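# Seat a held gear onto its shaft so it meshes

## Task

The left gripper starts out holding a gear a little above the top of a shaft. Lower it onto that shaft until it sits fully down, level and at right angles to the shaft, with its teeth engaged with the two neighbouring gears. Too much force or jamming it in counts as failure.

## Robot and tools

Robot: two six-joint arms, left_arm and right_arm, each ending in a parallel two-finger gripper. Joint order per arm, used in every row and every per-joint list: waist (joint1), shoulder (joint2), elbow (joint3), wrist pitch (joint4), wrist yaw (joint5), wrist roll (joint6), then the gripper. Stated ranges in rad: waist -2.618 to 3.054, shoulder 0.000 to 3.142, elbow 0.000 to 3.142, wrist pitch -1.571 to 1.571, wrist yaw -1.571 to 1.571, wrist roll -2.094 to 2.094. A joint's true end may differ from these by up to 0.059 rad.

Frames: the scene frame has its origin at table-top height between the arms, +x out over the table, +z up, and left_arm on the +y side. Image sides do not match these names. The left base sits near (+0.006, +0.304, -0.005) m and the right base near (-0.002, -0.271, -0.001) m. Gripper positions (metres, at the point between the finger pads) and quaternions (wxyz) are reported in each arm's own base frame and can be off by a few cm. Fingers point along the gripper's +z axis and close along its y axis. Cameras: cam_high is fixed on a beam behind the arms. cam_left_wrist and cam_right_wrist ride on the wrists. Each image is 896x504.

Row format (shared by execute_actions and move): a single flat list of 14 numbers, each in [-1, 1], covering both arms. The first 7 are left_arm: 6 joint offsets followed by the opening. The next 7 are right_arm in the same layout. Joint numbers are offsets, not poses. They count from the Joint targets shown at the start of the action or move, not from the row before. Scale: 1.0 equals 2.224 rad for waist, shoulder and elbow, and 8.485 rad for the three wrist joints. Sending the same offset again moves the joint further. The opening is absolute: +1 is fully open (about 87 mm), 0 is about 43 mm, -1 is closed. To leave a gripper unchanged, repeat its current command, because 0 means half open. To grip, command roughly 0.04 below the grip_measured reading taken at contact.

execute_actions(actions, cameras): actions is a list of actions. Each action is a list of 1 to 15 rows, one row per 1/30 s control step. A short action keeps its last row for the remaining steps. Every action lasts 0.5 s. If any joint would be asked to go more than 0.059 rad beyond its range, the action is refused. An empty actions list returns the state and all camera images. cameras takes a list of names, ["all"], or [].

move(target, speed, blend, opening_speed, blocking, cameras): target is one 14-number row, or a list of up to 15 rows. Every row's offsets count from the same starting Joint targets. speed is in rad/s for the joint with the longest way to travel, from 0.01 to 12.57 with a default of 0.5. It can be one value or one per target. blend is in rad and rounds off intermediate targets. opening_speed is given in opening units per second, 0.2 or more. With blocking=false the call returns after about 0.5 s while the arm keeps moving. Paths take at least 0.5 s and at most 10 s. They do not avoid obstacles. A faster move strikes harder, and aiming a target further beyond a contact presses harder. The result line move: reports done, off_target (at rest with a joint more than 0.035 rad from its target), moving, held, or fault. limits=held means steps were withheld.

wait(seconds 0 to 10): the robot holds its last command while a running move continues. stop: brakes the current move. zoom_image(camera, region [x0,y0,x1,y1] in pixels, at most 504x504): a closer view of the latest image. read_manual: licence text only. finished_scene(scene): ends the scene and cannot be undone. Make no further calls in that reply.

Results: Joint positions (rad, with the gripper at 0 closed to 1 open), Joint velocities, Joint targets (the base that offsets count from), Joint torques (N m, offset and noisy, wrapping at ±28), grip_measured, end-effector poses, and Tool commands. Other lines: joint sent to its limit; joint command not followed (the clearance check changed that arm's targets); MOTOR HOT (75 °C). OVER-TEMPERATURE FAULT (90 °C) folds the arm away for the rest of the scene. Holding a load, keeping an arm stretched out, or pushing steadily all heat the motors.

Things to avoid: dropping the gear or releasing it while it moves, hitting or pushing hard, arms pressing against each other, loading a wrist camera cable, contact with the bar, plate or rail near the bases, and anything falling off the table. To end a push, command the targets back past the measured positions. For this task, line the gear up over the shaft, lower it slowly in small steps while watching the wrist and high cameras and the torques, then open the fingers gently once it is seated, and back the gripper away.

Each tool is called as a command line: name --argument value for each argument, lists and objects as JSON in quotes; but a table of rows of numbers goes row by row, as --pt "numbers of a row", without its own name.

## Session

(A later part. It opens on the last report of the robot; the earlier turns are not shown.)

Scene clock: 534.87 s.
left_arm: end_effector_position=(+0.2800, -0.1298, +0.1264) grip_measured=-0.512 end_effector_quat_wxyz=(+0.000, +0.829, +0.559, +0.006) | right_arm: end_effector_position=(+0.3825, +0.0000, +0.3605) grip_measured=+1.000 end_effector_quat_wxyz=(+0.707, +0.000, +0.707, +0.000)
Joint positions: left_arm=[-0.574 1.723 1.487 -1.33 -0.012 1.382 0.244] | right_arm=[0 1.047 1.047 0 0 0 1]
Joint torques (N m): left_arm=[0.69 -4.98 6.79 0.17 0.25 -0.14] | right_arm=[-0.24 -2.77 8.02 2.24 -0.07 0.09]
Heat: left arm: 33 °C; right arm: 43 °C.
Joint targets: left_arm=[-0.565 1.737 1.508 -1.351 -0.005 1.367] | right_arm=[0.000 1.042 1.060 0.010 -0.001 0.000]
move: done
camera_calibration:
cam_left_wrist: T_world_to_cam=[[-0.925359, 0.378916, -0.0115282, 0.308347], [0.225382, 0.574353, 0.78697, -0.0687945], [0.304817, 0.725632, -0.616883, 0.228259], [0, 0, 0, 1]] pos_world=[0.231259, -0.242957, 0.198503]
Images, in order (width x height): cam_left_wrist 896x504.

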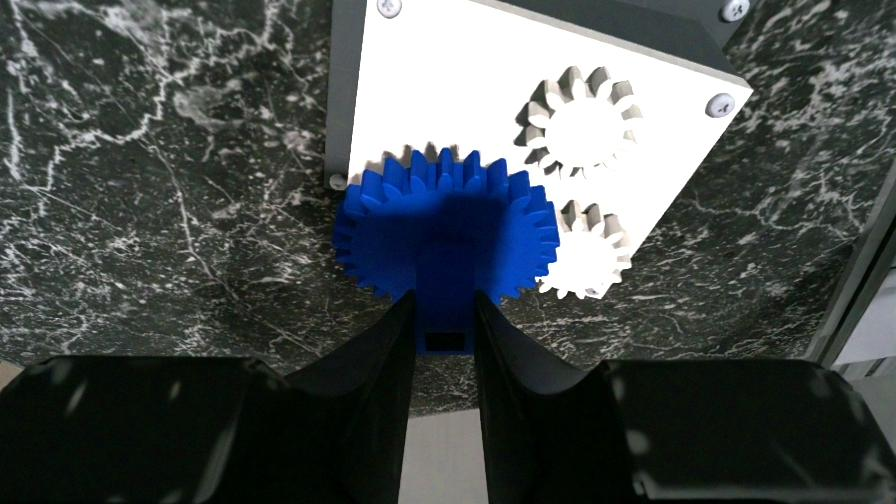

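move --target '[-0.0103,-0.0252,-0.031,0.006,0,0.0018,-1,0,0,0,0,0,0,1]' --speed 0.15 --cameras '["cam_left_wrist"]'

zoom_image --camera "cam_left_wrist" --region '[460, 80, 660, 320]'

Scene clock: 553.70 s.
left_arm: end_effector_position=(+0.2744, -0.1293, +0.1201) grip_measured=-0.512 end_effector_quat_wxyz=(-0.006, +0.832, +0.555, +0.005) | right_arm: end_effector_position=(+0.3825, +0.0000, +0.3605) grip_measured=+1.000 end_effector_quat_wxyz=(+0.707, +0.000, +0.707, +0.000)
Joint positions: left_arm=[-0.584 1.713 1.45 -1.314 -0.014 1.381 0.244] | right_arm=[0 1.047 1.047 0 0 0 1]
Joint torques (N m): left_arm=[-0.49 -8.57 4.27 0.51 0.29 -0.03] | right_arm=[-0.24 -2.77 8.02 2.24 -0.06 0.09]
Heat: left arm: 34 °C; right arm: 43 °C.
Joint targets: left_arm=[-0.588 1.680 1.439 -1.300 -0.005 1.383] | right_arm=[0.000 1.042 1.060 0.010 -0.001 0.000]
move: done
camera_calibration:
cam_left_wrist: T_world_to_cam=[[-0.921903, 0.38742, -0.000900702, 0.30169], [0.237282, 0.566469, 0.789183, -0.0674132], [0.306255, 0.727336, -0.614157, 0.225253], [0, 0, 0, 1]] pos_world=[0.22514, -0.242528, 0.191814]
Images, in order (width x height): cam_left_wrist 896x504.

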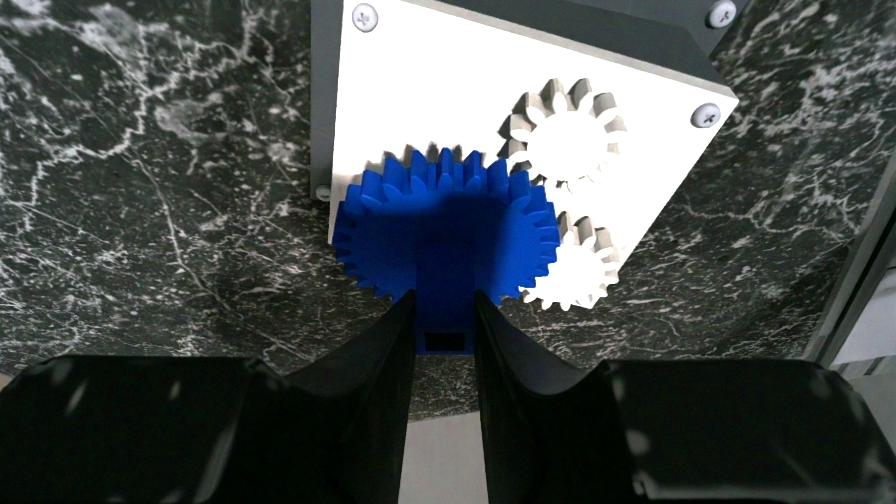

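Scaled by 2.100 from the camera's 896x504 image, which has a finer 1280x720 frame.

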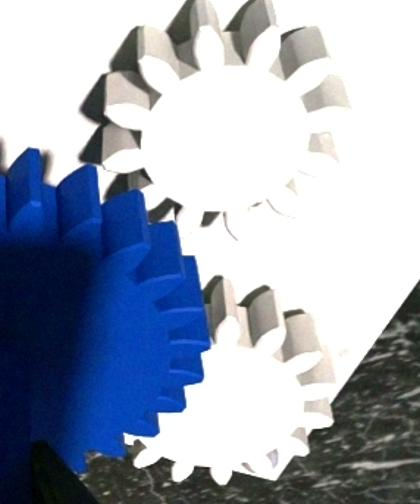

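move --target '[-0.002,0.0247,0.0184,0,0,0,-1,0,0,0,0,0,0,1]' --speed 0.15 --cameras '["cam_left_wrist"]'

zoom_image --camera "cam_left_wrist" --region '[460, 80, 660, 320]'

Scene clock: 568.43 s.
left_arm: end_effector_position=(+0.2763, -0.1320, +0.1193) grip_measured=-0.512 end_effector_quat_wxyz=(-0.004, +0.833, +0.554, +0.005) | right_arm: end_effector_position=(+0.3825, +0.0000, +0.3605) grip_measured=+1.000 end_effector_quat_wxyz=(+0.707, +0.000, +0.707, +0.000)
Joint positions: left_arm=[-0.587 1.722 1.457 -1.31 -0.012 1.381 0.244] | right_arm=[0 1.047 1.047 0 0 0 1]
Joint torques (N m): left_arm=[-0.61 -5.03 6.98 0.45 0.27 -0.02] | right_arm=[-0.25 -2.76 8.02 2.24 -0.07 0.09]
Heat: left arm: 36 °C; right arm: 43 °C.
Joint targets: left_arm=[-0.592 1.735 1.480 -1.300 -0.005 1.383] | right_arm=[0.000 1.042 1.060 0.010 -0.001 0.000]
move: done
camera_calibration:
cam_left_wrist: T_world_to_cam=[[-0.920723, 0.390203, -0.00330747, 0.304851], [0.237837, 0.567879, 0.788002, -0.0655408], [0.309359, 0.724745, -0.615664, 0.22505], [0, 0, 0, 1]] pos_world=[0.22665, -0.244838, 0.19121]
Images, in order (width x height): cam_left_wrist 896x504.

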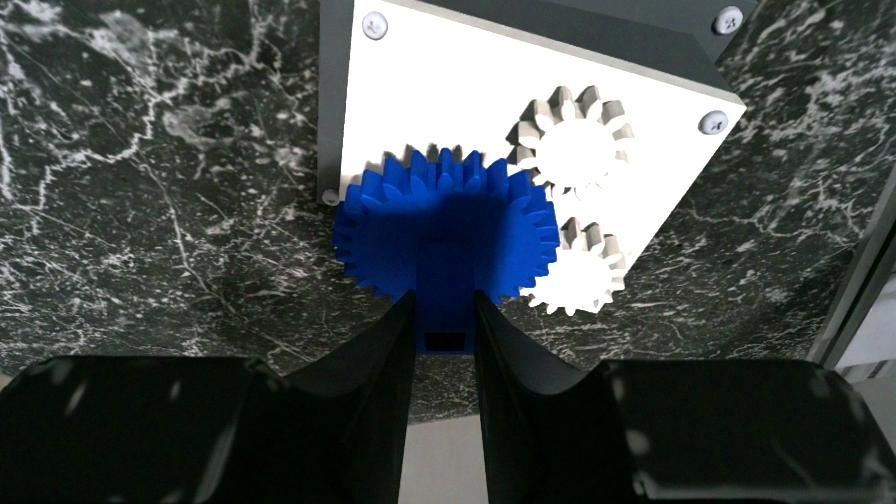

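Scaled by 2.100 from the camera's 896x504 image, which has a finer 1280x720 frame.

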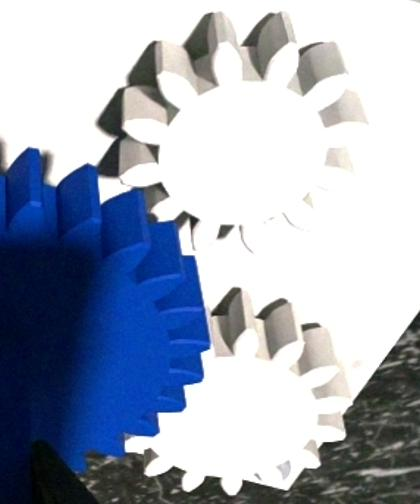

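move --target '[0,-0.0015,-0.0265,0.0022,0,0,-1,0,0,0,0,0,0,1]' --speed 0.15 --cameras '["cam_left_wrist"]'

zoom_image --camera "cam_left_wrist" --region '[480, 140, 600, 300]'

Scene clock: 593.27 s.
left_arm: end_effector_position=(+0.2761, -0.1314, +0.1125) grip_measured=-0.512 end_effector_quat_wxyz=(-0.005, +0.833, +0.554, +0.006) | right_arm: end_effector_position=(+0.3825, +0.0000, +0.3605) grip_measured=+1.000 end_effector_quat_wxyz=(+0.707, +0.000, +0.707, +0.000)
Joint positions: left_arm=[-0.587 1.722 1.43 -1.283 -0.014 1.381 0.244] | right_arm=[0 1.047 1.047 0 0 0 1]
Joint torques (N m): left_arm=[-0.57 -5.23 4.49 0.39 0.29 -0.01] | right_arm=[-0.24 -2.76 8.01 2.24 -0.07 0.1]
Heat: left arm: 35 °C; right arm: 43 °C.
Joint targets: left_arm=[-0.592 1.732 1.421 -1.281 -0.005 1.383] | right_arm=[0.000 1.042 1.060 0.010 -0.001 0.000]
move: done
camera_calibration:
cam_left_wrist: T_world_to_cam=[[-0.920694, 0.390274, -0.0029352, 0.304428], [0.237412, 0.566015, 0.78947, -0.0607638], [0.309771, 0.726163, -0.613782, 0.220353], [0, 0, 0, 1]] pos_world=[0.226452, -0.244429, 0.184113]
Images, in order (width x height): cam_left_wrist 896x504.

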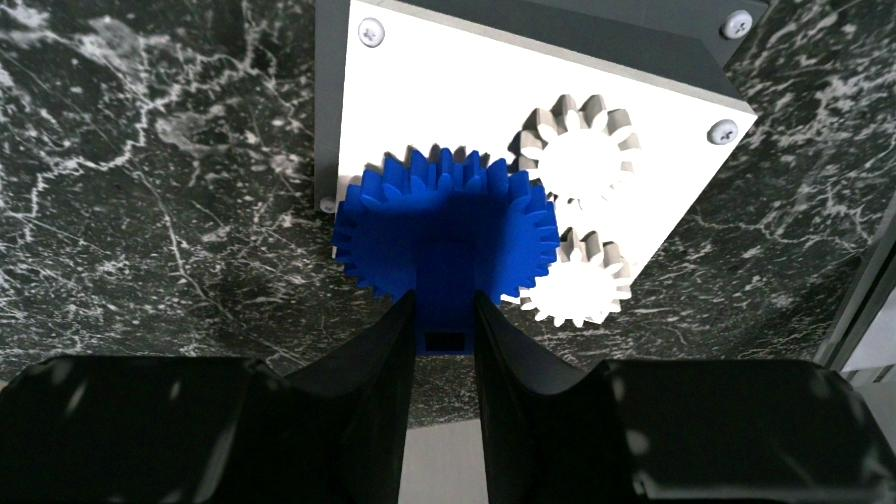

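Scaled by 3.150 from the camera's 896x504 image, which has a finer 1280x720 frame.

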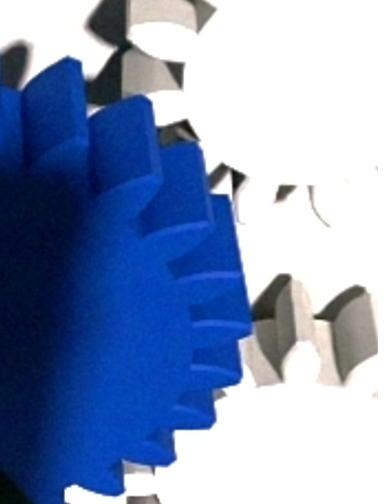

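move --target '[0,0,-0.0072,0.0019,0,0,-1,0,0,0,0,0,0,1]' --speed 0.1 --cameras '["cam_left_wrist"]'

zoom_image --camera "cam_left_wrist" --region '[480, 140, 600, 300]'

Scene clock: 598.30 s.
left_arm: end_effector_position=(+0.2765, -0.1313, +0.1091) grip_measured=-0.512 end_effector_quat_wxyz=(-0.004, +0.833, +0.554, +0.007) | right_arm: end_effector_position=(+0.3825, +0.0000, +0.3605) grip_measured=+1.000 end_effector_quat_wxyz=(+0.707, +0.000, +0.707, +0.000)
Joint positions: left_arm=[-0.587 1.722 1.416 -1.268 -0.016 1.381 0.244] | right_arm=[0 1.047 1.047 0 0 0 1]
Joint torques (N m): left_arm=[-0.68 -5.26 4.3 0.41 0.33 0.01] | right_arm=[-0.24 -2.77 8.02 2.24 -0.07 0.09]
Heat: left arm: 35 °C; right arm: 43 °C.
Joint targets: left_arm=[-0.592 1.732 1.405 -1.265 -0.005 1.383] | right_arm=[0.000 1.042 1.060 0.010 -0.001 0.000]
move: done
camera_calibration:
cam_left_wrist: T_world_to_cam=[[-0.920701, 0.390235, -0.00517059, 0.304967], [0.2353, 0.565627, 0.79038, -0.0578102], [0.311358, 0.726487, -0.612595, 0.217509], [0, 0, 0, 1]] pos_world=[0.226662, -0.244327, 0.180514]
Images, in order (width x height): cam_left_wrist 896x504.

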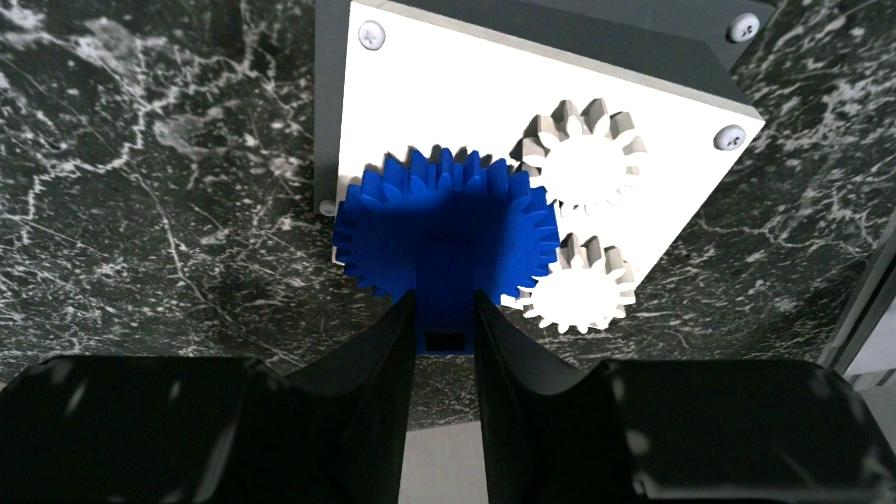

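Scaled by 3.150 from the camera's 896x504 image, which has a finer 1280x720 frame.

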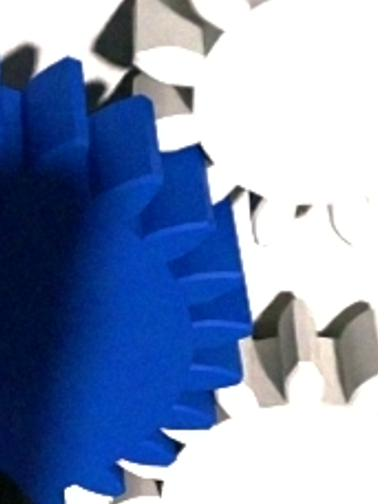

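move --target '[0,0,-0.0072,0.0019,0,0,-1,0,0,0,0,0,0,1]' --speed 0.1 --cameras '["cam_left_wrist"]'

zoom_image --camera "cam_left_wrist" --region '[480, 140, 600, 300]'

Scene clock: 604.07 s.
left_arm: end_effector_position=(+0.2768, -0.1307, +0.1080) grip_measured=-0.512 end_effector_quat_wxyz=(-0.005, +0.833, +0.554, +0.009) | right_arm: end_effector_position=(+0.3825, +0.0000, +0.3605) grip_measured=+1.000 end_effector_quat_wxyz=(+0.707, +0.000, +0.707, +0.000)
Joint positions: left_arm=[-0.587 1.722 1.411 -1.263 -0.02 1.381 0.244] | right_arm=[0 1.047 1.047 0 0 0 1]
Joint torques (N m): left_arm=[-0.65 -5.18 3.36 0.49 0.34 -0.01] | right_arm=[-0.24 -2.76 8.02 2.24 -0.06 0.09]
Heat: left arm: 35 °C; right arm: 43 °C.
Joint targets: left_arm=[-0.592 1.732 1.389 -1.249 -0.005 1.383] | right_arm=[0.000 1.042 1.060 0.010 -0.001 0.000]
move: done
camera_calibration:
cam_left_wrist: T_world_to_cam=[[-0.920694, 0.390242, -0.0058298, 0.305055], [0.233778, 0.563387, 0.792429, -0.0573973], [0.312524, 0.728221, -0.609937, 0.216017], [0, 0, 0, 1]] pos_world=[0.22677, -0.244016, 0.179018]
Images, in order (width x height): cam_left_wrist 896x504.

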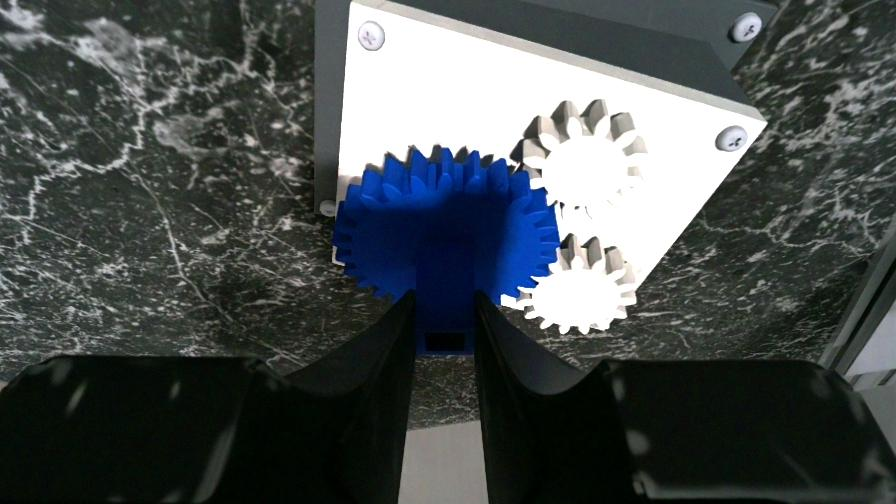

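Scaled by 3.150 from the camera's 896x504 image, which has a finer 1280x720 frame.

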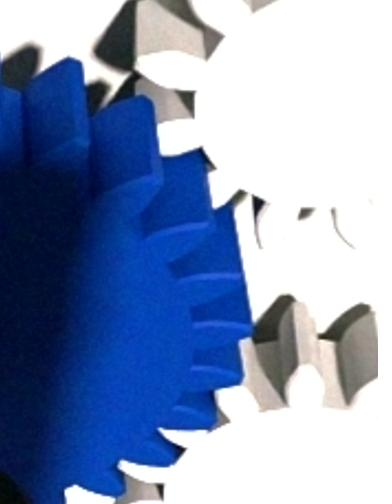

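move --pt "0 0 0.006 -0.001 -0.001 0 -1 0 0 0 0 0 0 1" --pt "0 0 0.006 -0.001 -0.001 0 -0.35 0 0 0 0 0 0 1" --speed 0.1 --opening_speed 0.4 --cameras '["cam_left_wrist"]'

zoom_image --camera "cam_left_wrist" --region '[320, 120, 660, 370]'

Scene clock: 632.00 s.
left_arm: end_effector_position=(+0.2771, -0.1308, +0.1077) grip_measured=-0.350 end_effector_quat_wxyz=(-0.005, +0.833, +0.554, +0.009) | right_arm: end_effector_position=(+0.3825, +0.0000, +0.3605) grip_measured=+1.000 end_effector_quat_wxyz=(+0.707, +0.000, +0.707, +0.000)
Joint positions: left_arm=[-0.587 1.722 1.41 -1.26 -0.02 1.381 0.325] | right_arm=[0 1.047 1.047 0 0 0 1]
Joint torques (N m): left_arm=[-0.62 -5.35 4.62 0.38 0.27 0.01] | right_arm=[-0.24 -2.76 8.02 2.24 -0.07 0.09]
Heat: left arm: 34 °C; right arm: 43 °C.
Joint targets: left_arm=[-0.592 1.732 1.403 -1.257 -0.013 1.383] | right_arm=[0.000 1.042 1.060 0.010 -0.001 0.000]
move: done
camera_calibration:
cam_left_wrist: T_world_to_cam=[[-0.920684, 0.390246, -0.00698904, 0.305487], [0.232895, 0.563649, 0.792502, -0.0568987], [0.31321, 0.728017, -0.609829, 0.215618], [0, 0, 0, 1]] pos_world=[0.226974, -0.244118, 0.178718]
Images, in order (width x height): cam_left_wrist 896x504.

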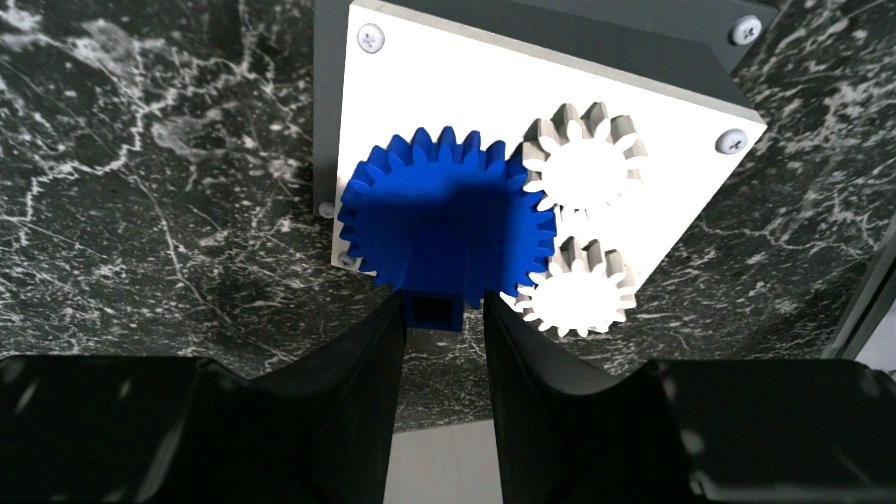

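Scaled by 1.482 from the camera's 896x504 image, which has a finer 1280x720 frame.

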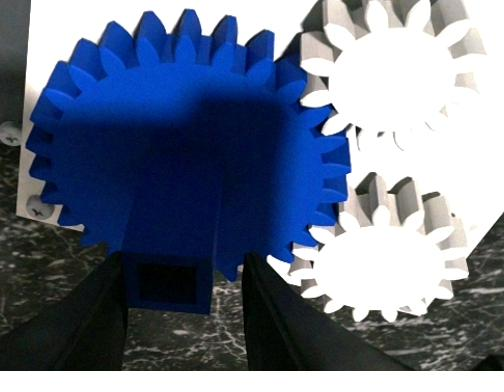

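move --pt "0 0 0.0 0 0 0 0.1 0 0 0 0 0 0 1" --pt "0 0.006 0.1 -0.0235 0 0 0.1 0 0 0 0 0 0 1" --cameras '["cam_left_wrist"]' --opening_speed 2

zoom_image --camera "cam_left_wrist" --region '[320, 20, 660, 280]'

Scene clock: 639.60 s.
left_arm: end_effector_position=(+0.2808, -0.1333, +0.1545) grip_measured=+0.100 end_effector_quat_wxyz=(+0.001, +0.833, +0.554, +0.011) | right_arm: end_effector_position=(+0.3825, +0.0000, +0.3605) grip_measured=+1.000 end_effector_quat_wxyz=(+0.707, +0.000, +0.707, +0.000)
Joint positions: left_arm=[-0.587 1.731 1.607 -1.435 -0.02 1.381 0.55] | right_arm=[0 1.047 1.047 0 0 0 1]
Joint torques (N m): left_arm=[-0.61 -4.93 6.57 0.26 0.26 0.01] | right_arm=[-0.24 -2.77 8.02 2.24 -0.07 0.09]
Heat: left arm: 34 °C; right arm: 43 °C.
Joint targets: left_arm=[-0.592 1.745 1.625 -1.457 -0.013 1.383] | right_arm=[0.000 1.042 1.060 0.010 -0.001 0.000]
move: done
camera_calibration:
cam_left_wrist: T_world_to_cam=[[-0.920546, 0.390155, -0.0193477, 0.312012], [0.224594, 0.56914, 0.790973, -0.0902112], [0.319613, 0.723781, -0.611546, 0.24269], [0, 0, 0, 1]] pos_world=[0.229915, -0.246044, 0.225807]
Images, in order (width x height): cam_left_wrist 896x504.

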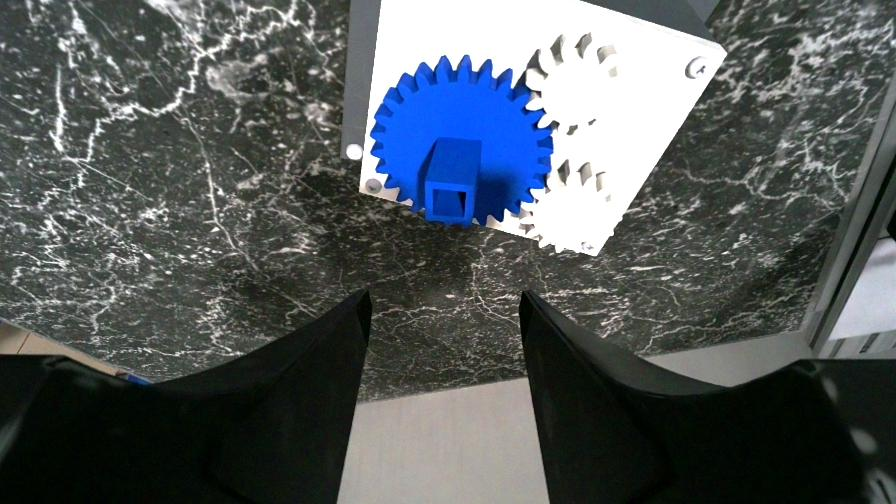

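Scaled by 1.482 from the camera's 896x504 image, which has a finer 1280x720 frame.

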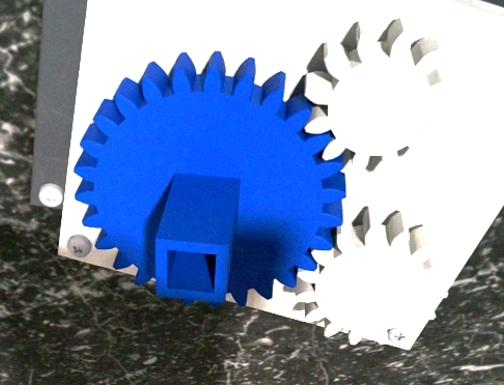

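finished_scene --scene 1

The scene is finished: the task was done.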